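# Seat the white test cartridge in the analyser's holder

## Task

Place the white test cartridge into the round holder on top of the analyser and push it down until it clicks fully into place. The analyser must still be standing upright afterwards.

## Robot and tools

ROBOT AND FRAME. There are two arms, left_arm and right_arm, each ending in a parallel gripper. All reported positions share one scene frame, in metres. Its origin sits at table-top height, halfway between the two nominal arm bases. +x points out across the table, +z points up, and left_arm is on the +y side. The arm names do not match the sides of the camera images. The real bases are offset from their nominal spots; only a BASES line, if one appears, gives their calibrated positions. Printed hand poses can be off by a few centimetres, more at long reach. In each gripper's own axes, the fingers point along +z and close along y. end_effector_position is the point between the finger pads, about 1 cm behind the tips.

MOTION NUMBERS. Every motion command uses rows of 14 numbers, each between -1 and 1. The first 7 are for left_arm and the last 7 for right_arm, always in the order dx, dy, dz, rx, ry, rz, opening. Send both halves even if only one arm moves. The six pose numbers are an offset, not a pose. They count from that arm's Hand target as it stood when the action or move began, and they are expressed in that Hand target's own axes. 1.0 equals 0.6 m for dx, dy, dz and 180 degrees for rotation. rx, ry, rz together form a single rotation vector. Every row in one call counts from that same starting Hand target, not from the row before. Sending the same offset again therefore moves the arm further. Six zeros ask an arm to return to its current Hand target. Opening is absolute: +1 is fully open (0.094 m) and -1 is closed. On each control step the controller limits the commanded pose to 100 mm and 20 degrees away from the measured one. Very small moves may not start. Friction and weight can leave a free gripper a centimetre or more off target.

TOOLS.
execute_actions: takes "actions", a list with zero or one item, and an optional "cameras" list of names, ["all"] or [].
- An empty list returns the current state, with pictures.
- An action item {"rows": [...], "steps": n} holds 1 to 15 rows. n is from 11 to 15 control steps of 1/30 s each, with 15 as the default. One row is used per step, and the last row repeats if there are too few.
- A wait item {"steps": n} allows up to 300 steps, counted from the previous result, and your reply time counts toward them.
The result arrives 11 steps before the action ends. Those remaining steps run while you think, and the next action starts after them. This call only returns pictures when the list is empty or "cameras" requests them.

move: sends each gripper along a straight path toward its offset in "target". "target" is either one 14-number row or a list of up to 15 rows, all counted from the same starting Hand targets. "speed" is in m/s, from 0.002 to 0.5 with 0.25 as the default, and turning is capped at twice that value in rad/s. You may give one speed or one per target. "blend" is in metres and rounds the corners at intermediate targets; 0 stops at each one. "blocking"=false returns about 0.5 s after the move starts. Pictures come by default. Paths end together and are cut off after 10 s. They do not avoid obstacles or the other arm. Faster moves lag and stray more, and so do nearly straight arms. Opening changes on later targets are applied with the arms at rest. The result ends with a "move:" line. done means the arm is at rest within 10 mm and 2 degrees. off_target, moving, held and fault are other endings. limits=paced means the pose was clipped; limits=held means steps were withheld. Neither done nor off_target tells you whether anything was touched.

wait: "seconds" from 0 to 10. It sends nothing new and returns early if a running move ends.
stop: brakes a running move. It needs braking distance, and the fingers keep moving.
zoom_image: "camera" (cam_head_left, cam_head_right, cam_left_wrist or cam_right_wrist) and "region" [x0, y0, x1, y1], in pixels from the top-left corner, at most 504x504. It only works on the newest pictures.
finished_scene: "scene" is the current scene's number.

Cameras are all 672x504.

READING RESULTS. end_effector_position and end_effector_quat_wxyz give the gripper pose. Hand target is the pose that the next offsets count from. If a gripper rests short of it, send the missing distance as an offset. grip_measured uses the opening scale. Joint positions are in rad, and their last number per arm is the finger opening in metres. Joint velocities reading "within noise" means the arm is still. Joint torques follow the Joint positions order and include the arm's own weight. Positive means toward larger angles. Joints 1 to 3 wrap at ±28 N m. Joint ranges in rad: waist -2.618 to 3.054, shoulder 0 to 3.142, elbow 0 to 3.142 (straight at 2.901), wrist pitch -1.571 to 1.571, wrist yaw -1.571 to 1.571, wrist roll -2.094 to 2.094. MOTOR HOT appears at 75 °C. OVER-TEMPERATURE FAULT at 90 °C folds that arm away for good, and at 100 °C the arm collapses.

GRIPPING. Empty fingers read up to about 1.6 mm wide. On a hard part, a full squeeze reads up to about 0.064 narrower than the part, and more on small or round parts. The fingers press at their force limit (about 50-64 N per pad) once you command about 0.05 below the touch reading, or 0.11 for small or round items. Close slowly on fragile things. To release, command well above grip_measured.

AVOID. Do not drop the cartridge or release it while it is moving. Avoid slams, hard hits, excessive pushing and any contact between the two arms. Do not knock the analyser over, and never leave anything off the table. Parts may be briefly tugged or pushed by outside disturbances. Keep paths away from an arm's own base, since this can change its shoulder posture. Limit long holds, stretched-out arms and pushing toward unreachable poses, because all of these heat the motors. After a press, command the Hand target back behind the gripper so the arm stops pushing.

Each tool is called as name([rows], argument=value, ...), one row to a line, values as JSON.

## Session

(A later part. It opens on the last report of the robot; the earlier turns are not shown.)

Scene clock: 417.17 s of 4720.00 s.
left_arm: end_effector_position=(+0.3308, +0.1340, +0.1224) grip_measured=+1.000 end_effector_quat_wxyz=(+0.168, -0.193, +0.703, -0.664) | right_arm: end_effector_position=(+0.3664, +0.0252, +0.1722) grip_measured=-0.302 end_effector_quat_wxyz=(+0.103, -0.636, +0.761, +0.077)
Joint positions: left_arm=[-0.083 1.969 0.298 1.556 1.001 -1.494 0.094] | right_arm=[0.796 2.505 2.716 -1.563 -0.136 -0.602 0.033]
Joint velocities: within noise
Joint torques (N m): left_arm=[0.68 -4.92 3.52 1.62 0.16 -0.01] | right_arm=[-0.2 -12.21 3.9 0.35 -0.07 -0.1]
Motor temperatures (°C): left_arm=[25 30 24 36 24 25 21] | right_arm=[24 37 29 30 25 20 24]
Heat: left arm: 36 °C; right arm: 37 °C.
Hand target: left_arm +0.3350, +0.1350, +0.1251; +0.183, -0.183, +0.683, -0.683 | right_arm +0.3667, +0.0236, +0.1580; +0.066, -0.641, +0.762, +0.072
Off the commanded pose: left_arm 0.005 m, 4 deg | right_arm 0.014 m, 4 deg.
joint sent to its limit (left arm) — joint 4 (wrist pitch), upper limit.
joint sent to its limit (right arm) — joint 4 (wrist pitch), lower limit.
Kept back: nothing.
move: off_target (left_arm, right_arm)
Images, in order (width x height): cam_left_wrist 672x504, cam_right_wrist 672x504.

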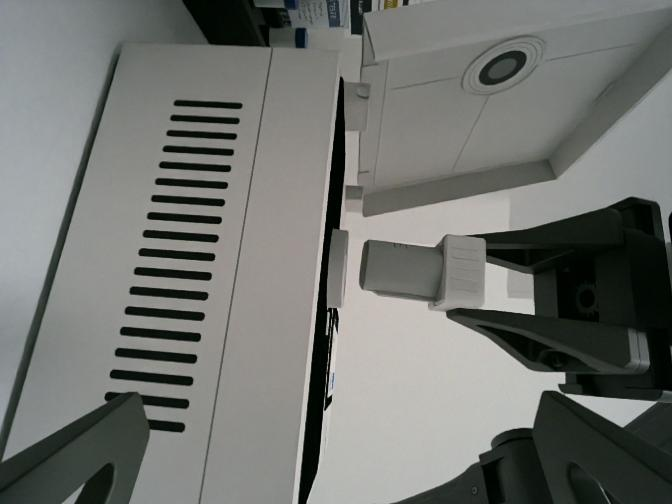

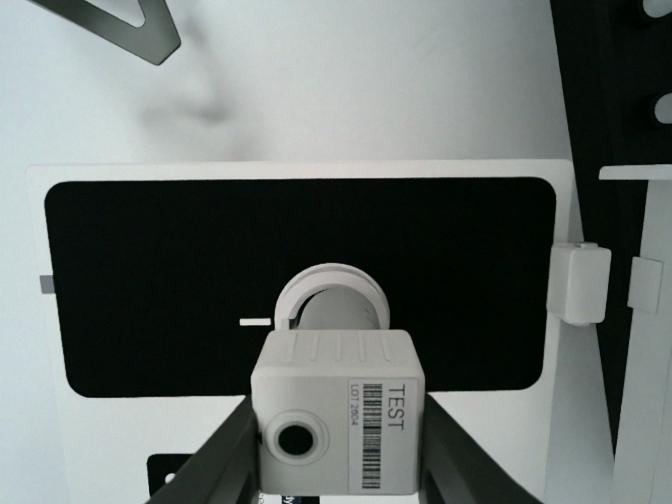

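move(target=[0,0,0,0,0,0,1,0.0082,0.0024,0.0121,0,0,0,-0.5], speed=0.04, cameras=["cam_left_wrist","cam_right_wrist"])

zoom_image(camera="cam_right_wrist", region=[220, 230, 440, 500])

zoom_image(camera="cam_left_wrist", region=[310, 200, 490, 335])

Scene clock: 419.40 s of 4720.00 s.
left_arm: end_effector_position=(+0.3308, +0.1340, +0.1224) grip_measured=+1.000 end_effector_quat_wxyz=(+0.168, -0.193, +0.703, -0.664) | right_arm: end_effector_position=(+0.3646, +0.0234, +0.1671) grip_measured=-0.302 end_effector_quat_wxyz=(+0.093, -0.638, +0.761, +0.076)
Joint positions: left_arm=[-0.083 1.969 0.298 1.556 1.001 -1.494 0.094] | right_arm=[0.796 2.505 2.698 -1.563 -0.136 -0.605 0.033]
Joint velocities: within noise
Joint torques (N m): left_arm=[0.68 -4.93 3.52 1.62 0.16 -0.01] | right_arm=[-0.36 -12.15 3.37 0.32 -0.07 -0.09]
Motor temperatures (°C): left_arm=[25 30 24 36 24 25 21] | right_arm=[24 37 29 30 25 20 25]
Heat: left arm: 36 °C; right arm: 37 °C.
Hand target: left_arm +0.3350, +0.1350, +0.1251; +0.183, -0.183, +0.683, -0.683 | right_arm +0.3645, +0.0205, +0.1500; +0.066, -0.641, +0.762, +0.072
Off the commanded pose: left_arm 0.005 m, 4 deg | right_arm 0.017 m, 3 deg.
joint sent to its limit (left arm) — joint 4 (wrist pitch), upper limit.
joint sent to its limit (right arm) — joint 4 (wrist pitch), lower limit.
Kept back: nothing.
move: off_target (left_arm, right_arm)
Images, in order (width x height): cam_left_wrist 672x504, cam_right_wrist 672x504.

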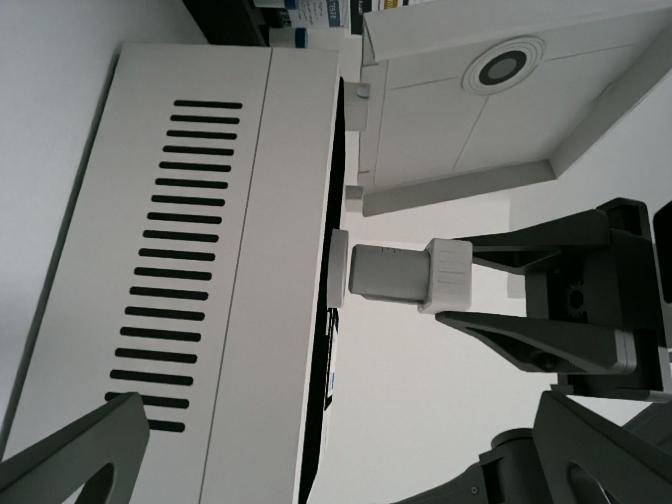

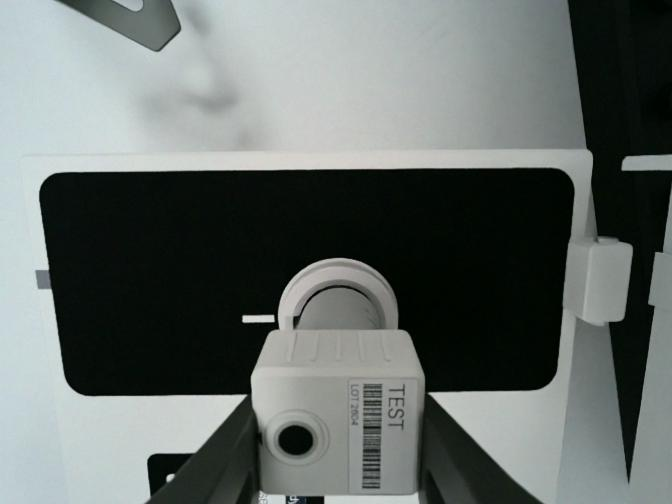

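Scaled by 1.867.

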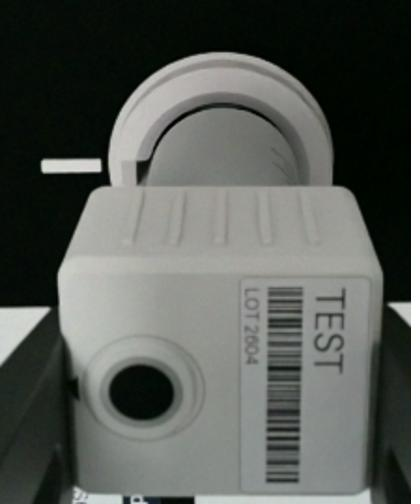

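Scaled by 2.800.

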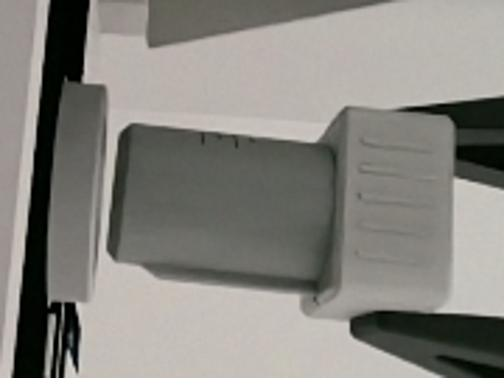

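move(target=[0,0,0,0,0,0,1,0.0033,-0.0033,0.0367,0,0,0,-0.5], speed=0.04, cameras=["cam_left_wrist","cam_right_wrist"])

zoom_image(camera="cam_right_wrist", region=[220, 230, 440, 500])

zoom_image(camera="cam_left_wrist", region=[310, 200, 490, 335])

Scene clock: 421.40 s of 4720.00 s.
left_arm: end_effector_position=(+0.3308, +0.1340, +0.1224) grip_measured=+1.000 end_effector_quat_wxyz=(+0.168, -0.193, +0.703, -0.664) | right_arm: end_effector_position=(+0.3653, +0.0236, +0.1349) grip_measured=-0.302 end_effector_quat_wxyz=(+0.071, -0.638, +0.763, +0.073)
Joint positions: left_arm=[-0.083 1.969 0.298 1.556 1.001 -1.494 0.094] | right_arm=[0.796 2.505 2.57 -1.48 -0.134 -0.607 0.033]
Joint velocities: within noise
Joint torques (N m): left_arm=[0.68 -4.92 3.52 1.62 0.16 -0.01] | right_arm=[-0.31 -14.16 3.37 0.38 -0.09 -0.12]
Motor temperatures (°C): left_arm=[25 30 24 36 24 25 21] | right_arm=[24 37 29 30 25 20 25]
Heat: left arm: 36 °C; right arm: 37 °C.
Hand target: left_arm +0.3350, +0.1350, +0.1251; +0.183, -0.183, +0.683, -0.683 | right_arm +0.3662, +0.0226, +0.1279; +0.066, -0.641, +0.761, +0.072
Off the commanded pose: left_arm 0.005 m, 4 deg | right_arm 0.007 m, 1 deg.
joint sent to its limit (left arm) — joint 4 (wrist pitch), upper limit.
Kept back: nothing.
move: off_target (left_arm)
Images, in order (width x height): cam_left_wrist 672x504, cam_right_wrist 672x504.

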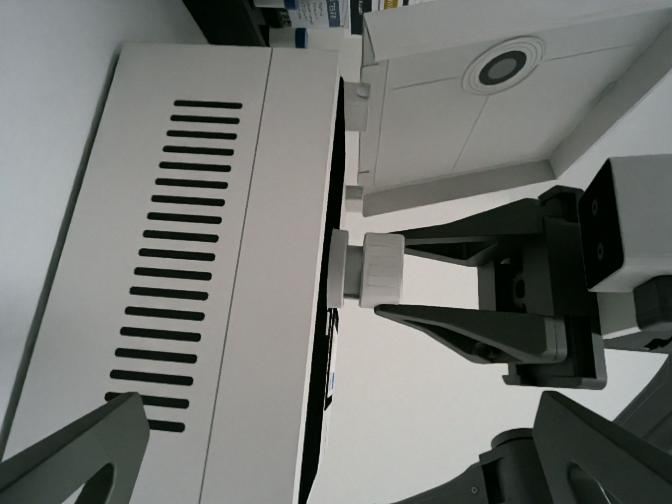

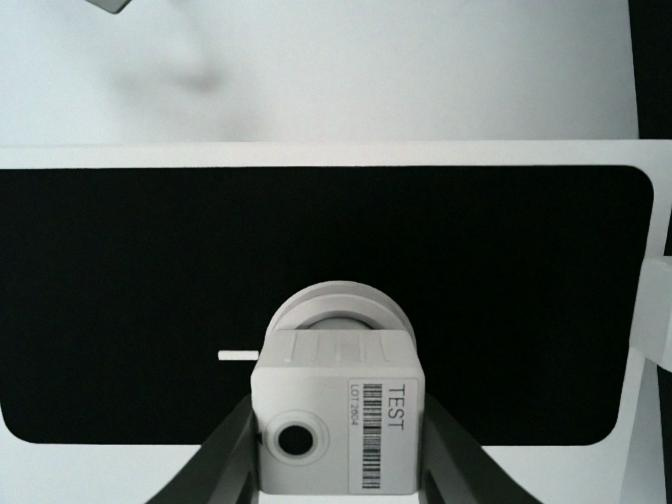

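Scaled by 1.867.

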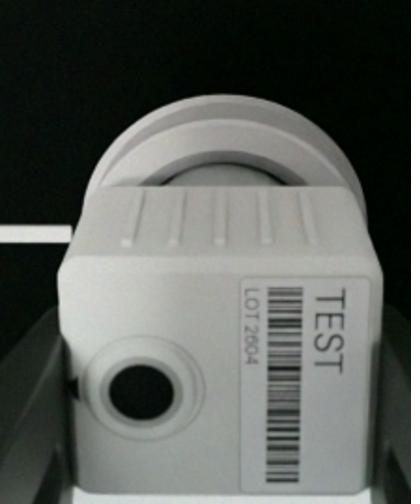

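Scaled by 2.800.

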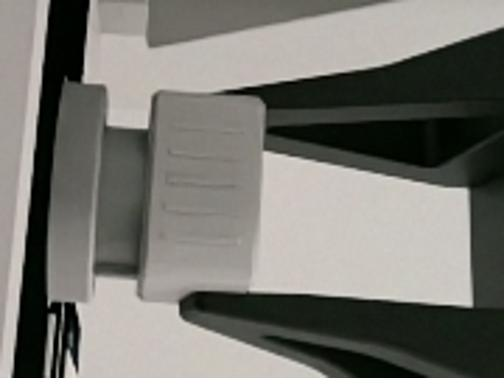

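move(target=[0,0,0,0,0,0,1,0.029,-0.0038,0.1475,0,0,0,-0.5], speed=0.12, cameras=["cam_left_wrist","cam_right_wrist"])

zoom_image(camera="cam_left_wrist", region=[310, 200, 430, 330])

Scene clock: 423.70 s of 4720.00 s.
left_arm: end_effector_position=(+0.3308, +0.1340, +0.1224) grip_measured=+1.000 end_effector_quat_wxyz=(+0.168, -0.193, +0.703, -0.664) | right_arm: end_effector_position=(+0.3653, +0.0235, +0.1206) grip_measured=-0.302 end_effector_quat_wxyz=(+0.127, -0.635, +0.756, +0.091)
Joint positions: left_arm=[-0.083 1.969 0.298 1.556 1.001 -1.494 0.094] | right_arm=[0.785 2.288 2.098 -1.112 -0.164 -0.61 0.033]
Joint velocities: within noise
Joint torques (N m): left_arm=[0.68 -4.92 3.52 1.63 0.16 -0.01] | right_arm=[0.72 -3 -0.51 1.19 0.21 -0.13]
Motor temperatures (°C): left_arm=[25 30 24 36 24 25 21] | right_arm=[24 37 29 30 25 20 25]
Heat: left arm: 36 °C; right arm: 37 °C.
Hand target: left_arm +0.3350, +0.1350, +0.1251; +0.183, -0.183, +0.683, -0.683 | right_arm +0.3662, +0.0227, +0.0377; +0.066, -0.641, +0.761, +0.072
Off the commanded pose: left_arm 0.005 m, 4 deg | right_arm 0.083 m, 7 deg.
joint sent to its limit (left arm) — joint 4 (wrist pitch), upper limit.
Kept back: nothing.
move: off_target (left_arm, right_arm)
Images, in order (width x height): cam_left_wrist 672x504, cam_right_wrist 672x504.

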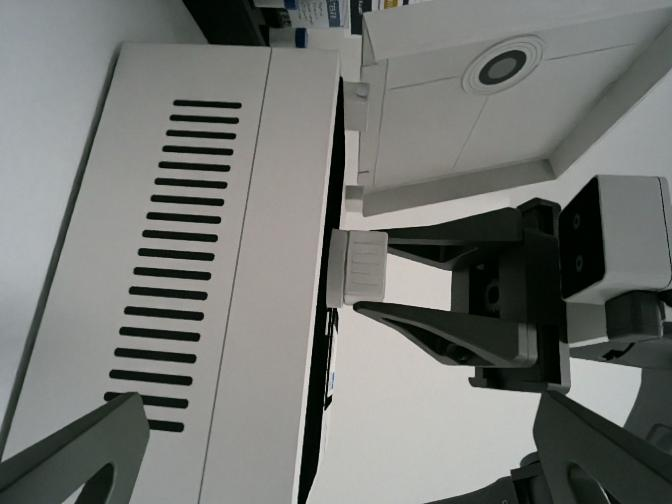

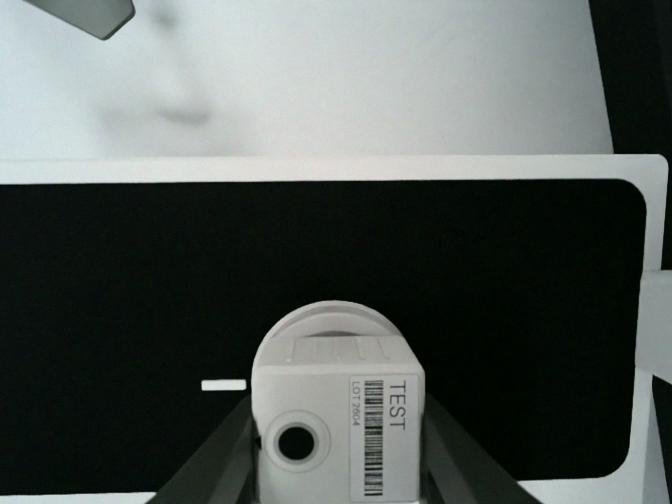

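Scaled by 3.877.

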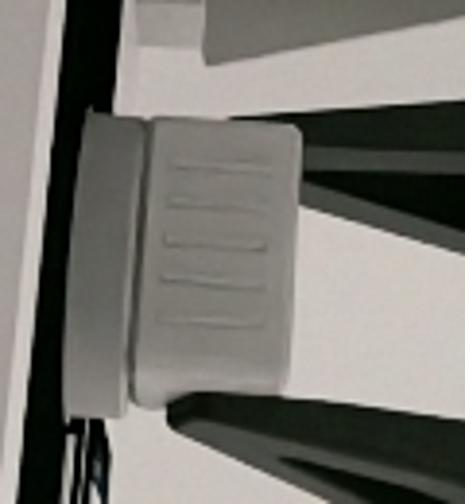

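zoom_image(camera="cam_left_wrist", region=[325, 225, 365, 265])

zoom_image(camera="cam_left_wrist", region=[325, 275, 365, 315])

Scaled by 12.600.

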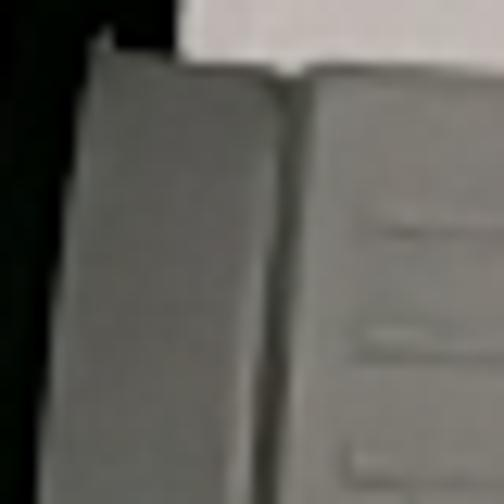

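Scaled by 12.600.

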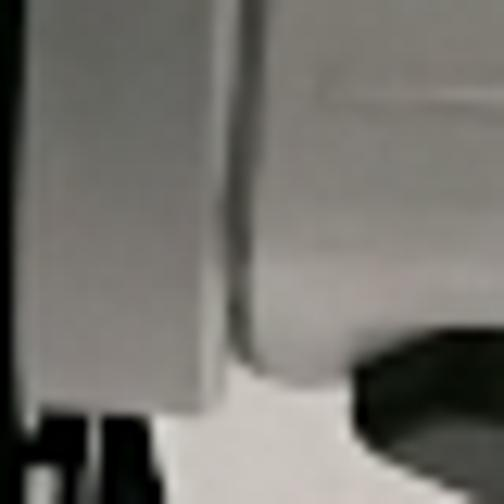

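execute_actions([
  {"rows":[[0,0,0,0,0,0,1,-0.0105,-0.0212,0.0186,0,0,0,-0.5],[0,0,0,0,0,0,1,-0.0177,-0.0138,0.0201,0,0,0,-0.5],[0,0,0,0,0,0,1,-0.0211,-0.0040,0.0211,0,0,0,-0.5],[0,0,0,0,0,0,1,-0.0205,0.0064,0.0212,0,0,0,-0.5],[0,0,0,0,0,0,1,-0.0156,0.0155,0.0205,0,0,0,-0.5],[0,0,0,0,0,0,1,-0.0075,0.0220,0.0191,0,0,0,-0.5],[0,0,0,0,0,0,1,0.0024,0.0246,0.0172,0,0,0,-0.5],[0,0,0,0,0,0,1,0.0124,0.0228,0.0152,0,0,0,-0.5],[0,0,0,0,0,0,1,0.0209,0.0170,0.0133,0,0,0,-0.5],[0,0,0,0,0,0,1,0.0264,0.0083,0.0121,0,0,0,-0.5],[0,0,0,0,0,0,1,0.0277,-0.0020,0.0116,0,0,0,-0.5],[0,0,0,0,0,0,1,0.0249,-0.0120,0.0119,0,0,0,-0.5],[0,0,0,0,0,0,1,0.0183,-0.0200,0.0129,0,0,0,-0.5],[0,0,0,0,0,0,1,0.0091,-0.0246,0.0146,0,0,0,-0.5],[0,0,0,0,0,0,1,0.0032,-0.0004,0.0164,0,0,0,-0.5]],"steps":15},
], cameras=[])

execute_actions(actions=[], cameras=["cam_left_wrist","cam_right_wrist"])

zoom_image(camera="cam_left_wrist", region=[310, 200, 430, 330])

Scene clock: 429.70 s of 4720.00 s.
left_arm: end_effector_position=(+0.3308, +0.1340, +0.1224) grip_measured=+1.000 end_effector_quat_wxyz=(+0.168, -0.193, +0.703, -0.664) | right_arm: end_effector_position=(+0.3656, +0.0242, +0.1204) grip_measured=-0.302 end_effector_quat_wxyz=(+0.123, -0.636, +0.757, +0.092)
Joint positions: left_arm=[-0.083 1.969 0.298 1.556 1.001 -1.494 0.094] | right_arm=[0.785 2.301 2.121 -1.13 -0.166 -0.61 0.033]
Joint velocities: within noise
Joint torques (N m): left_arm=[0.68 -4.92 3.52 1.62 0.16 -0.01] | right_arm=[2.84 -1.33 -0.44 1.51 0.17 0.06]
Motor temperatures (°C): left_arm=[25 30 24 36 24 25 21] | right_arm=[24 35 28 30 25 20 25]
Heat: left arm: 36 °C; right arm: 35 °C.
Hand target: left_arm +0.3350, +0.1350, +0.1251; +0.183, -0.183, +0.683, -0.683 | right_arm +0.3663, +0.0227, +0.0278; +0.066, -0.641, +0.761, +0.072
joint sent to its limit (left arm) — joint 4 (wrist pitch), upper limit.
Steps of this call (1-176: nothing new was sent; 177-180: this action's first 4). Readings (end_effector_position of left_arm | right_arm):
177: (+0.3308, +0.1340, +0.1224) | (+0.3660, +0.0236, +0.1204)
178: (+0.3308, +0.1340, +0.1224) | (+0.3658, +0.0240, +0.1204)
180: the state above
No camera images: "cameras" was empty.

Scene clock: 430.07 s of 4720.00 s.
left_arm: end_effector_position=(+0.3308, +0.1340, +0.1224) grip_measured=+1.000 end_effector_quat_wxyz=(+0.168, -0.193, +0.703, -0.664) | right_arm: end_effector_position=(+0.3658, +0.0242, +0.1195) grip_measured=-0.302 end_effector_quat_wxyz=(+0.141, -0.635, +0.752, +0.108)
Joint positions: left_arm=[-0.083 1.969 0.298 1.556 1.001 -1.494 0.094] | right_arm=[0.774 2.255 2.025 -1.043 -0.199 -0.62 0.033]
Joint velocities: left_arm=[within noise] | right_arm=[0.007 0.066 0.139 -0.168 -0.066 0.037 0.001]
Joint torques (N m): left_arm=[0.68 -4.92 3.52 1.62 0.16 -0.01] | right_arm=[1.83 -0.73 1.02 1.25 0.63 -0.04]
Motor temperatures (°C): left_arm=[25 30 24 36 24 25 21] | right_arm=[24 35 28 30 25 20 25]
Heat: left arm: 36 °C; right arm: 35 °C.
Hand target: left_arm +0.3350, +0.1350, +0.1251; +0.183, -0.183, +0.683, -0.683 | right_arm +0.3662, +0.0227, +0.0277; +0.066, -0.641, +0.761, +0.072
Off the commanded pose: left_arm 0.005 m, 4 deg | right_arm 0.092 m, 10 deg.
joint sent to its limit (left arm) — joint 4 (wrist pitch), upper limit.
Steps of this call (1-11: your previous action's last 11). Readings (end_effector_position of left_arm | right_arm):
1: (+0.3308, +0.1340, +0.1224) | (+0.3652, +0.0239, +0.1201)
2: (+0.3308, +0.1340, +0.1224) | (+0.3649, +0.0237, +0.1198)
4: (+0.3308, +0.1340, +0.1224) | (+0.3643, +0.0231, +0.1189)
8: (+0.3308, +0.1340, +0.1224) | (+0.3660, +0.0229, +0.1198)
11: the state above
Images, in order (width x height): cam_left_wrist 672x504, cam_right_wrist 672x504.

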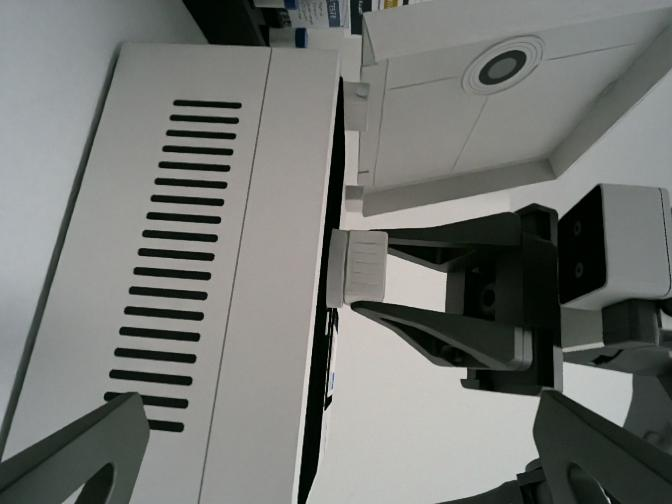

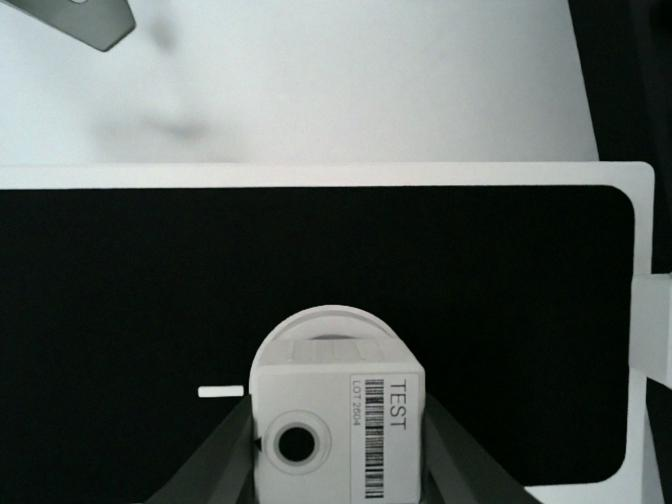

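Scaled by 3.877.

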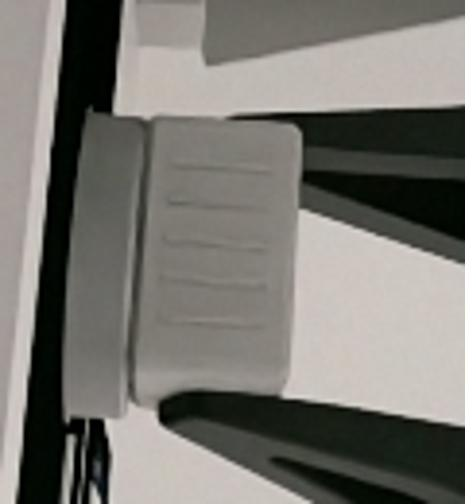

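zoom_image(camera="cam_head_right", region=[330, 150, 450, 270])

This scene's latest camera images include none from cam_head_right. They are from: cam_left_wrist, cam_right_wrist. cam_head_right's image comes with the result of a call that names it in "cameras".

execute_actions(actions=[], cameras=["all"])

zoom_image(camera="cam_head_right", region=[330, 150, 450, 270])

zoom_image(camera="cam_head_left", region=[290, 150, 410, 270])

Scene clock: 431.33 s of 4720.00 s.
left_arm: end_effector_position=(+0.3308, +0.1340, +0.1224) grip_measured=+1.000 end_effector_quat_wxyz=(+0.168, -0.193, +0.703, -0.664) | right_arm: end_effector_position=(+0.3658, +0.0240, +0.1194) grip_measured=-0.302 end_effector_quat_wxyz=(+0.140, -0.636, +0.752, +0.106)
Joint positions: left_arm=[-0.083 1.969 0.298 1.556 1.001 -1.494 0.094] | right_arm=[0.775 2.256 2.027 -1.045 -0.195 -0.62 0.033]
Joint velocities: within noise
Joint torques (N m): left_arm=[0.68 -4.92 3.52 1.62 0.16 -0.01] | right_arm=[1.66 -0.5 1.46 0.97 0.52 -0.06]
Motor temperatures (°C): left_arm=[25 30 24 36 24 25 21] | right_arm=[24 34 28 30 25 20 25]
Heat: left arm: 36 °C; right arm: 34 °C.
Hand target: left_arm +0.3350, +0.1350, +0.1251; +0.183, -0.183, +0.683, -0.683 | right_arm +0.3662, +0.0227, +0.0277; +0.066, -0.641, +0.761, +0.072
Off the commanded pose: left_arm 0.005 m, 4 deg | right_arm 0.092 m, 9 deg.
Steps of this call (1-38: nothing new was sent). Readings (end_effector_position of left_arm | right_arm):
1: (+0.3308, +0.1340, +0.1224) | (+0.3657, +0.0241, +0.1193)
2: (+0.3308, +0.1340, +0.1224) | (+0.3657, +0.0241, +0.1194)
4: (+0.3308, +0.1340, +0.1224) | (+0.3658, +0.0241, +0.1195)
8: (+0.3308, +0.1340, +0.1224) | (+0.3658, +0.0240, +0.1194)
38: the state above

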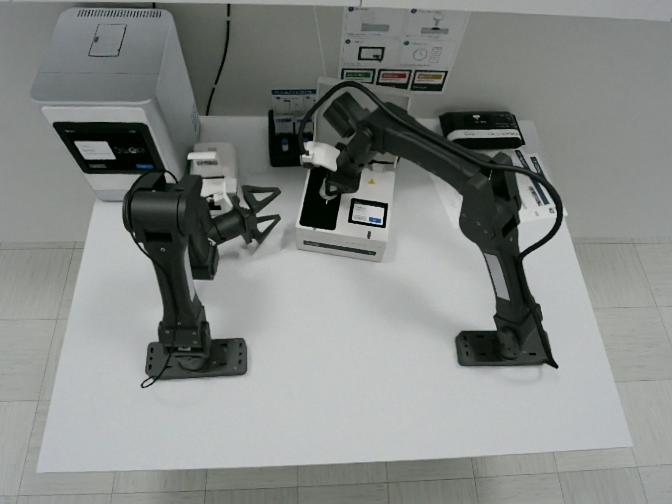

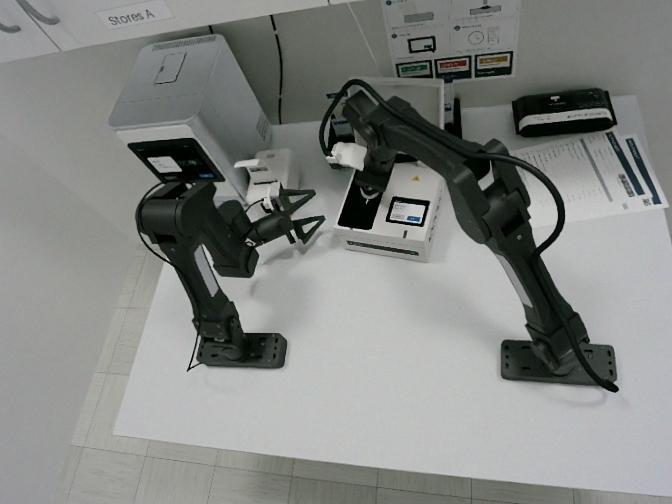

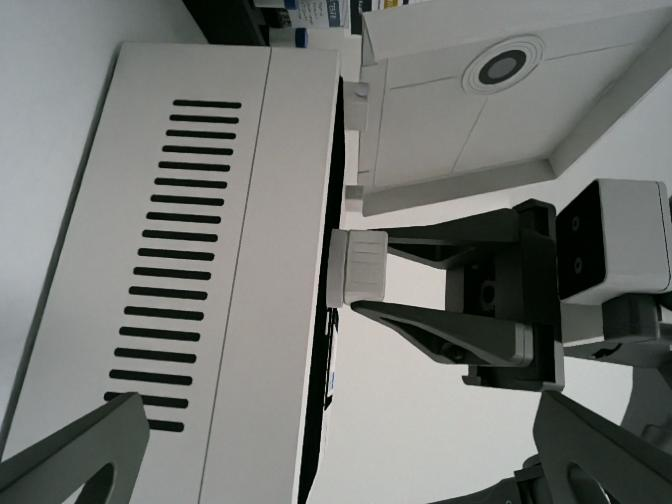

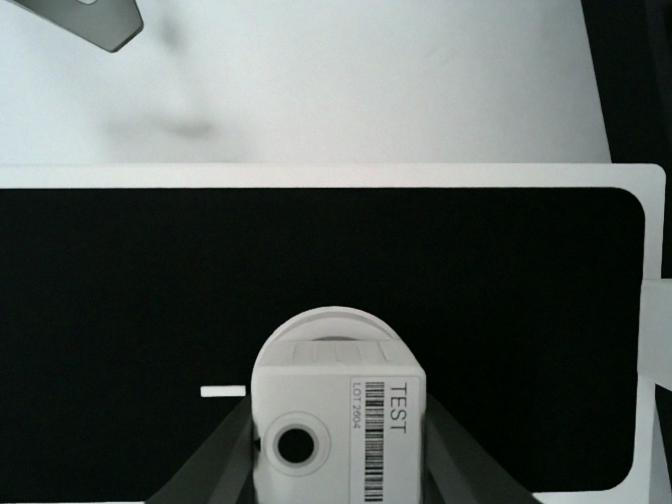

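Scaled by 4.200.

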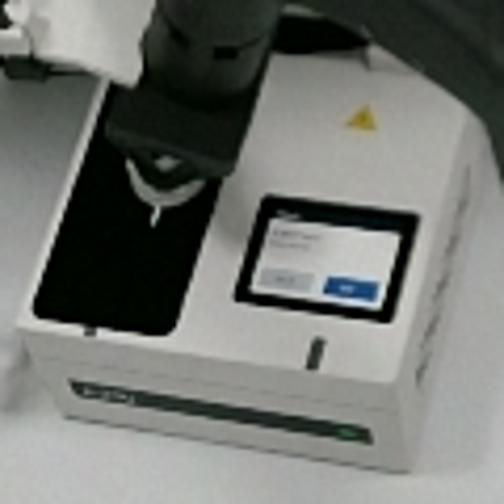

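Scaled by 4.200.

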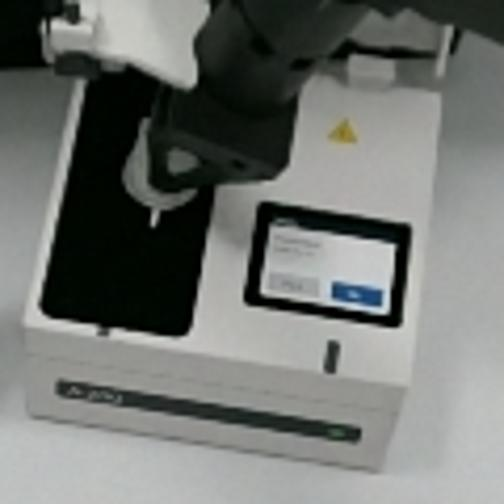

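zoom_image(camera="cam_head_left", region=[335, 0, 475, 100])

zoom_image(camera="cam_head_right", region=[380, 0, 520, 85])

Scaled by 3.600.

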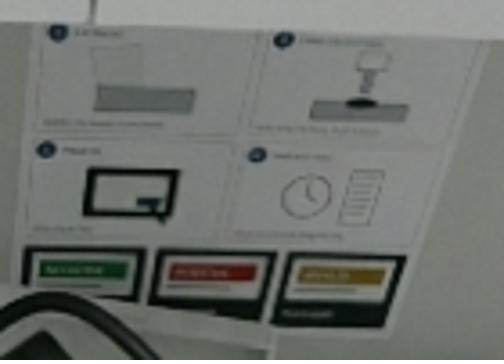

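Scaled by 3.600.

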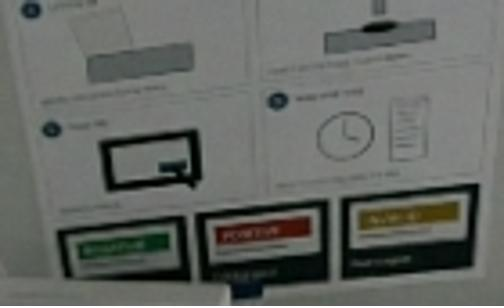

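move(target=[0,0,0,0,0,0,1,0,0,0,0,0.06,0,-0.5], speed=0.15, cameras=["cam_left_wrist","cam_right_wrist"])

zoom_image(camera="cam_left_wrist", region=[310, 200, 430, 330])

Scene clock: 438.90 s of 4720.00 s.
left_arm: end_effector_position=(+0.3308, +0.1340, +0.1224) grip_measured=+1.000 end_effector_quat_wxyz=(+0.168, -0.193, +0.703, -0.664) | right_arm: end_effector_position=(+0.3661, +0.0250, +0.1183) grip_measured=-0.302 end_effector_quat_wxyz=(+0.073, -0.642, +0.762, +0.046)
Joint positions: left_arm=[-0.083 1.969 0.298 1.556 1.001 -1.494 0.094] | right_arm=[0.816 2.483 2.465 -1.398 -0.077 -0.597 0.033]
Joint velocities: left_arm=[within noise] | right_arm=[-0.017 0.032 0.051 -0.022 -0.037 -0.037 -0.001]
Joint torques (N m): left_arm=[0.68 -4.92 3.52 1.63 0.17 -0.01] | right_arm=[1.4 -1.73 0.85 0.74 0.47 0.02]
Motor temperatures (°C): left_arm=[25 30 24 36 24 25 21] | right_arm=[24 33 28 31 25 20 25]
Heat: left arm: 36 °C; right arm: 33 °C.
Hand target: left_arm +0.3350, +0.1350, +0.1251; +0.183, -0.183, +0.683, -0.683 | right_arm +0.3662, +0.0227, +0.0276; -0.006, -0.645, +0.764, +0.012
Off the commanded pose: left_arm 0.005 m, 4 deg | right_arm 0.091 m, 10 deg.
joint sent to its limit (left arm) — joint 4 (wrist pitch), upper limit.
Kept back: nothing.
move: off_target (left_arm, right_arm)
Images, in order (width x height): cam_left_wrist 672x504, cam_right_wrist 672x504.

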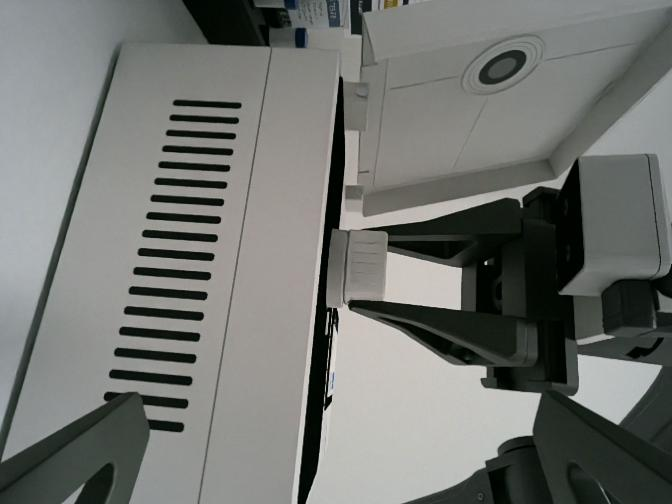

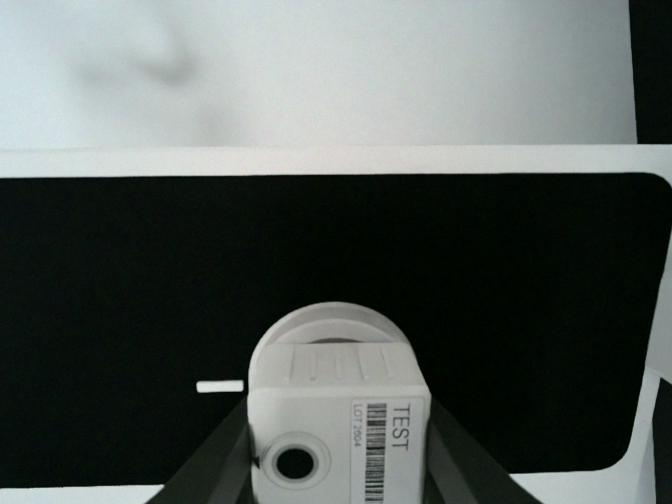

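Scaled by 3.877.

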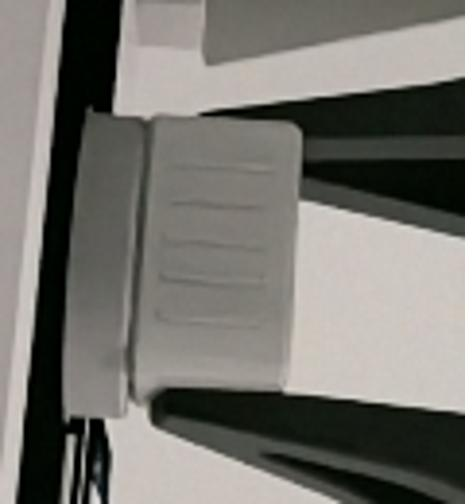

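zoom_image(camera="cam_left_wrist", region=[325, 225, 365, 265])

zoom_image(camera="cam_left_wrist", region=[325, 275, 365, 315])

Scaled by 12.600.

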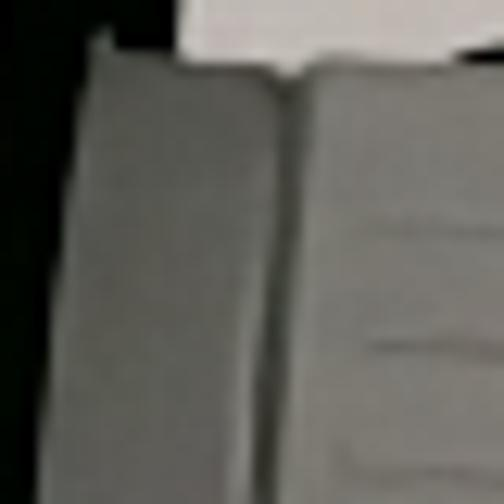

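Scaled by 12.600.

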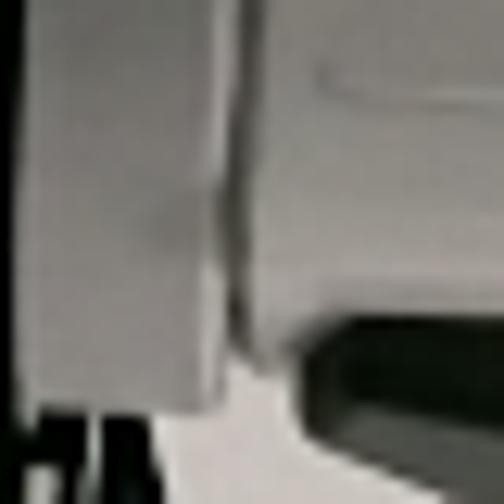

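move(target=[0,0,0,0,0,0,1,-0.0011,0.0047,-0.18,0,-0.06,0,-0.5], speed=0.08, cameras=["cam_left_wrist"])

zoom_image(camera="cam_left_wrist", region=[310, 200, 430, 330])

Scene clock: 460.43 s of 4720.00 s.
left_arm: end_effector_position=(+0.3308, +0.1340, +0.1224) grip_measured=+1.000 end_effector_quat_wxyz=(+0.168, -0.193, +0.703, -0.664) | right_arm: end_effector_position=(+0.3679, +0.0237, +0.1241) grip_measured=-0.302 end_effector_quat_wxyz=(+0.069, -0.640, +0.763, +0.059)
Joint positions: left_arm=[-0.083 1.969 0.298 1.556 1.001 -1.494 0.094] | right_arm=[0.802 2.509 2.536 -1.448 -0.105 -0.607 0.033]
Joint velocities: within noise
Joint torques (N m): left_arm=[0.68 -4.92 3.52 1.63 0.16 -0.02] | right_arm=[-0.91 -14.54 9.11 -0.17 -0.36 -0.11]
Motor temperatures (°C): left_arm=[25 29 24 36 24 25 21] | right_arm=[24 32 28 30 25 20 25]
Heat: left arm: 36 °C; right arm: 32 °C.
Hand target: left_arm +0.3350, +0.1350, +0.1251; +0.183, -0.183, +0.683, -0.683 | right_arm +0.3662, +0.0227, +0.1357; +0.066, -0.641, +0.762, +0.072
Off the commanded pose: left_arm 0.005 m, 4 deg | right_arm 0.012 m, 2 deg.
joint sent to its limit (left arm) — joint 4 (wrist pitch), upper limit.
Kept back: nothing.
move: off_target (left_arm, right_arm)
Images, in order (width x height): cam_left_wrist 672x504.

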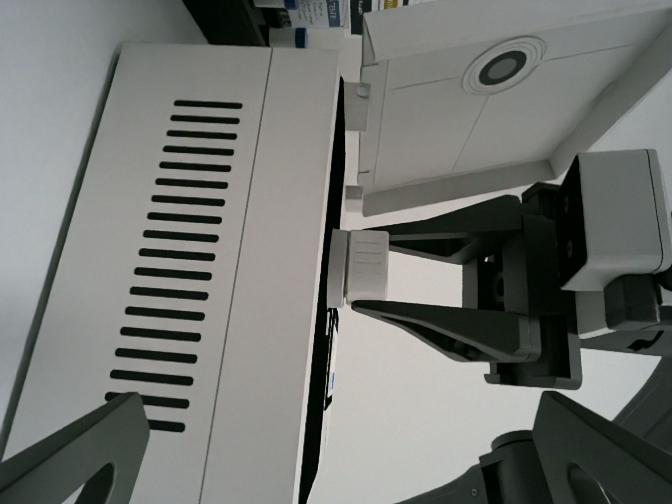

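Scaled by 3.877.

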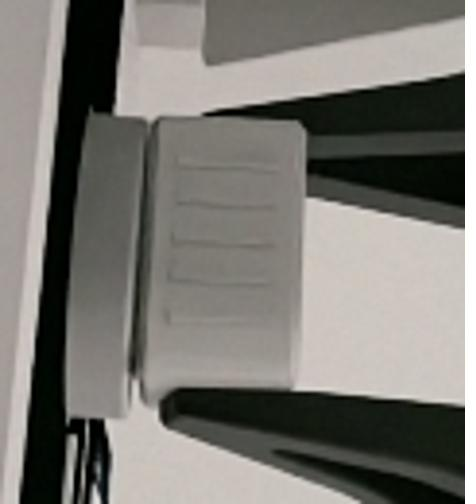

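move(target=[0,0,0,0,0,0,1,-0.0048,0.0006,-0.0246,0,0,0,-0.5], speed=0.05, cameras=["cam_left_wrist"])

zoom_image(camera="cam_left_wrist", region=[310, 200, 430, 330])

Scene clock: 461.83 s of 4720.00 s.
left_arm: end_effector_position=(+0.3308, +0.1340, +0.1224) grip_measured=+1.000 end_effector_quat_wxyz=(+0.168, -0.193, +0.703, -0.664) | right_arm: end_effector_position=(+0.3680, +0.0238, +0.1252) grip_measured=-0.302 end_effector_quat_wxyz=(+0.062, -0.641, +0.763, +0.058)
Joint positions: left_arm=[-0.083 1.969 0.298 1.556 1.001 -1.494 0.094] | right_arm=[0.802 2.559 2.637 -1.514 -0.105 -0.607 0.033]
Joint velocities: within noise
Joint torques (N m): left_arm=[0.69 -4.92 3.52 1.62 0.16 -0.01] | right_arm=[-0.87 -16.7 10.36 -0.32 -0.35 -0.09]
Motor temperatures (°C): left_arm=[25 29 24 36 24 25 21] | right_arm=[24 32 28 30 25 20 25]
Heat: left arm: 36 °C; right arm: 32 °C.
Hand target: left_arm +0.3350, +0.1350, +0.1251; +0.183, -0.183, +0.683, -0.683 | right_arm +0.3662, +0.0226, +0.1509; +0.066, -0.641, +0.762, +0.072
Off the commanded pose: left_arm 0.005 m, 4 deg | right_arm 0.026 m, 2 deg.
joint sent to its limit (left arm) — joint 4 (wrist pitch), upper limit.
joint sent to its limit (right arm) — joint 4 (wrist pitch), lower limit.
Kept back: nothing.
move: off_target (left_arm, right_arm)
Images, in order (width x height): cam_left_wrist 672x504.

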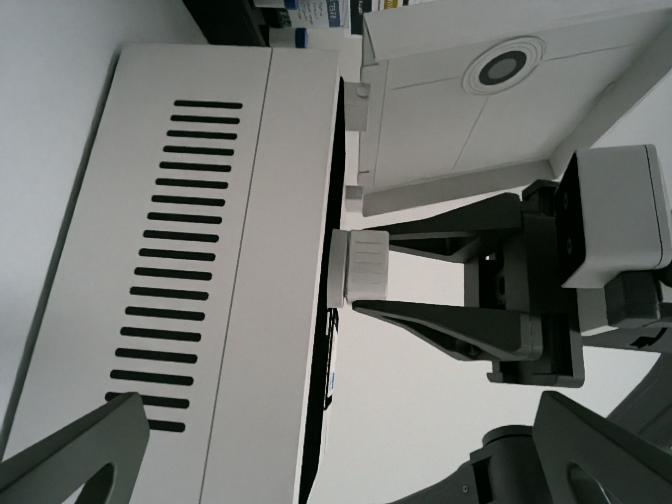

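Scaled by 3.877.

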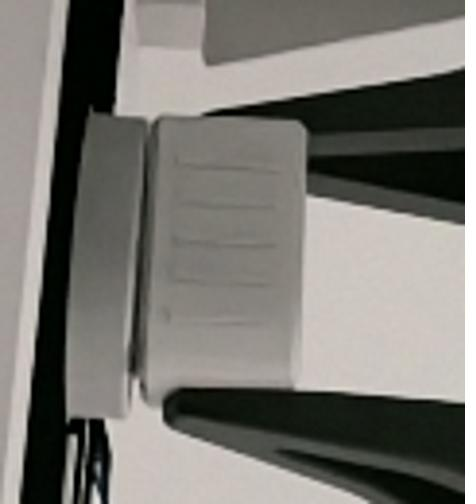

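move(target=[0,0,0,0,0,0,1,-0.0032,0.0004,-0.0164,0,0,0,-0.5], speed=0.05, cameras=["cam_left_wrist"])

zoom_image(camera="cam_left_wrist", region=[310, 200, 430, 330])

Scene clock: 463.67 s of 4720.00 s.
left_arm: end_effector_position=(+0.3308, +0.1340, +0.1224) grip_measured=+1.000 end_effector_quat_wxyz=(+0.168, -0.193, +0.703, -0.664) | right_arm: end_effector_position=(+0.3679, +0.0238, +0.1251) grip_measured=-0.302 end_effector_quat_wxyz=(+0.062, -0.641, +0.763, +0.058)
Joint positions: left_arm=[-0.083 1.969 0.298 1.556 1.001 -1.494 0.094] | right_arm=[0.802 2.56 2.637 -1.515 -0.105 -0.607 0.033]
Joint velocities: within noise
Joint torques (N m): left_arm=[0.68 -4.93 3.52 1.62 0.17 -0.01] | right_arm=[-0.9 -18.59 10.15 -0.32 -0.36 -0.06]
Motor temperatures (°C): left_arm=[25 29 24 36 24 25 21] | right_arm=[24 33 28 30 25 20 25]
Heat: left arm: 36 °C; right arm: 33 °C.
Hand target: left_arm +0.3350, +0.1350, +0.1251; +0.183, -0.183, +0.683, -0.683 | right_arm +0.3662, +0.0226, +0.1608; +0.066, -0.641, +0.762, +0.072
Off the commanded pose: left_arm 0.005 m, 4 deg | right_arm 0.036 m, 2 deg.
joint sent to its limit (left arm) — joint 4 (wrist pitch), upper limit.
joint sent to its limit (right arm) — joint 4 (wrist pitch), lower limit.
Kept back: nothing.
move: off_target (left_arm, right_arm)
Images, in order (width x height): cam_left_wrist 672x504.

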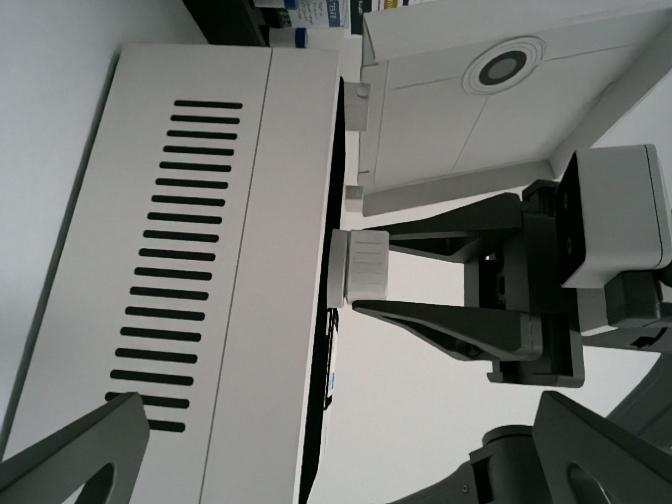

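Scaled by 3.877.

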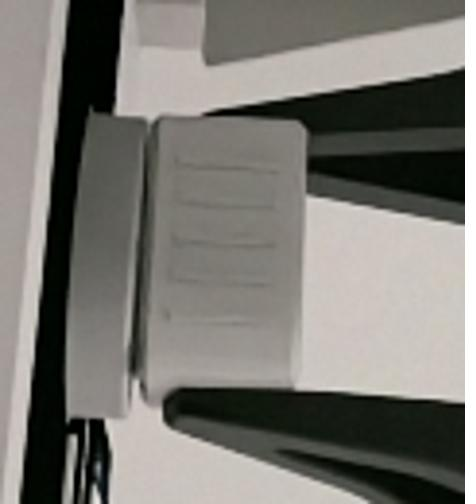

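move(target=[0,0,0,0,0,0,1,0.0096,-0.0012,0.0492,0,0,0,-0.5], speed=0.06, cameras=["cam_left_wrist"])

zoom_image(camera="cam_left_wrist", region=[310, 200, 430, 330])

Scene clock: 465.50 s of 4720.00 s.
left_arm: end_effector_position=(+0.3308, +0.1340, +0.1224) grip_measured=+1.000 end_effector_quat_wxyz=(+0.168, -0.193, +0.703, -0.664) | right_arm: end_effector_position=(+0.3679, +0.0238, +0.1227) grip_measured=-0.302 end_effector_quat_wxyz=(+0.060, -0.641, +0.763, +0.060)
Joint positions: left_arm=[-0.083 1.969 0.298 1.556 1.001 -1.494 0.094] | right_arm=[0.801 2.56 2.628 -1.508 -0.109 -0.609 0.033]
Joint velocities: within noise
Joint torques (N m): left_arm=[0.68 -4.92 3.54 1.62 0.16 -0.01] | right_arm=[-0.73 -17.69 2.51 0.32 -0.28 -0.05]
Motor temperatures (°C): left_arm=[25 29 24 36 24 25 21] | right_arm=[24 34 29 30 25 20 25]
Heat: left arm: 36 °C; right arm: 34 °C.
Hand target: left_arm +0.3350, +0.1350, +0.1251; +0.183, -0.183, +0.683, -0.683 | right_arm +0.3662, +0.0227, +0.1308; +0.066, -0.641, +0.762, +0.073
Off the commanded pose: left_arm 0.005 m, 4 deg | right_arm 0.008 m, 2 deg.
joint sent to its limit (left arm) — joint 4 (wrist pitch), upper limit.
Kept back: nothing.
move: off_target (left_arm)
Images, in order (width x height): cam_left_wrist 672x504.

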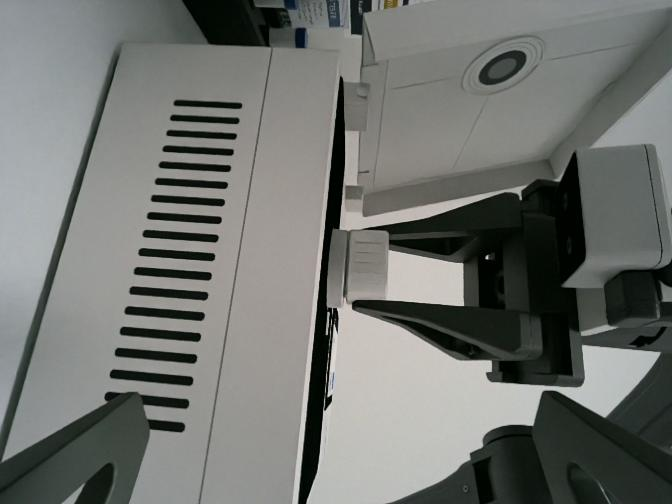

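Scaled by 3.877.

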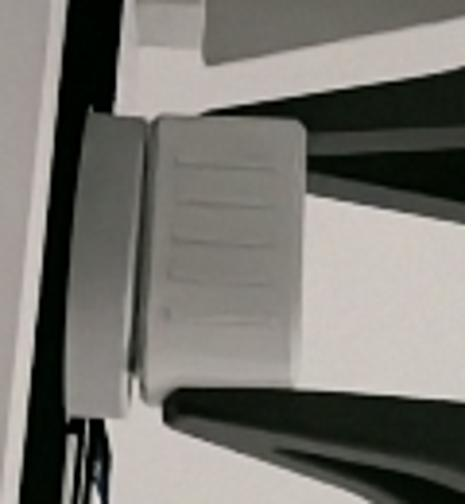

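move(target=[0,0,0,0,0,0,1,0,0,0,0,0,0,-0.15], speed=0.05, cameras=["cam_left_wrist"])

zoom_image(camera="cam_left_wrist", region=[310, 200, 430, 330])

Scene clock: 466.70 s of 4720.00 s.
left_arm: end_effector_position=(+0.3308, +0.1340, +0.1224) grip_measured=+1.000 end_effector_quat_wxyz=(+0.168, -0.193, +0.703, -0.664) | right_arm: end_effector_position=(+0.3655, +0.0215, +0.1172) grip_measured=-0.153 end_effector_quat_wxyz=(+0.050, -0.640, +0.764, +0.064)
Joint positions: left_arm=[-0.083 1.969 0.298 1.556 1.001 -1.494 0.094] | right_arm=[0.798 2.56 2.607 -1.507 -0.119 -0.61 0.04]
Joint velocities: within noise
Joint torques (N m): left_arm=[0.68 -4.92 3.52 1.62 0.16 -0.02] | right_arm=[-0.36 -18.25 3.36 0.36 -0.23 -0.09]
Motor temperatures (°C): left_arm=[25 29 24 36 24 25 21] | right_arm=[24 34 29 30 25 20 25]
Heat: left arm: 36 °C; right arm: 34 °C.
Hand target: left_arm +0.3350, +0.1350, +0.1251; +0.183, -0.183, +0.683, -0.683 | right_arm +0.3661, +0.0228, +0.1308; +0.066, -0.641, +0.761, +0.072
Off the commanded pose: left_arm 0.005 m, 4 deg | right_arm 0.014 m, 2 deg.
joint sent to its limit (left arm) — joint 4 (wrist pitch), upper limit.
Kept back: nothing.
move: off_target (left_arm, right_arm)
Images, in order (width x height): cam_left_wrist 672x504.

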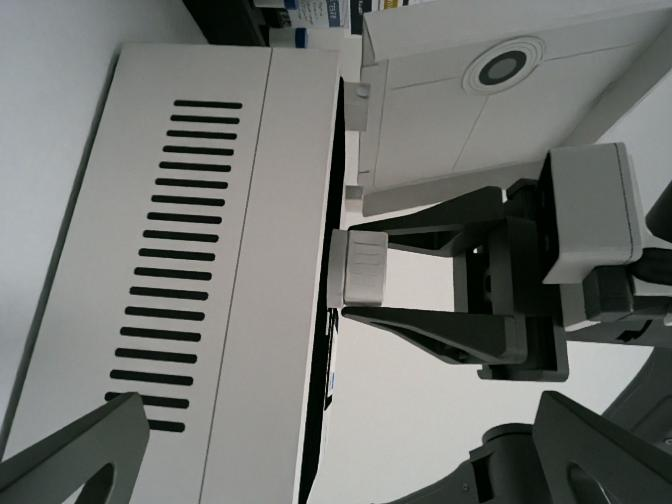

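Scaled by 3.877.

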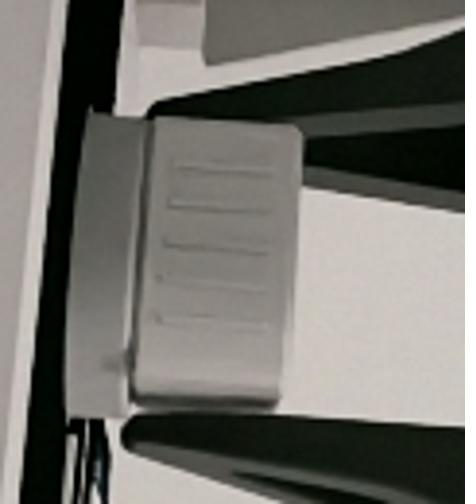

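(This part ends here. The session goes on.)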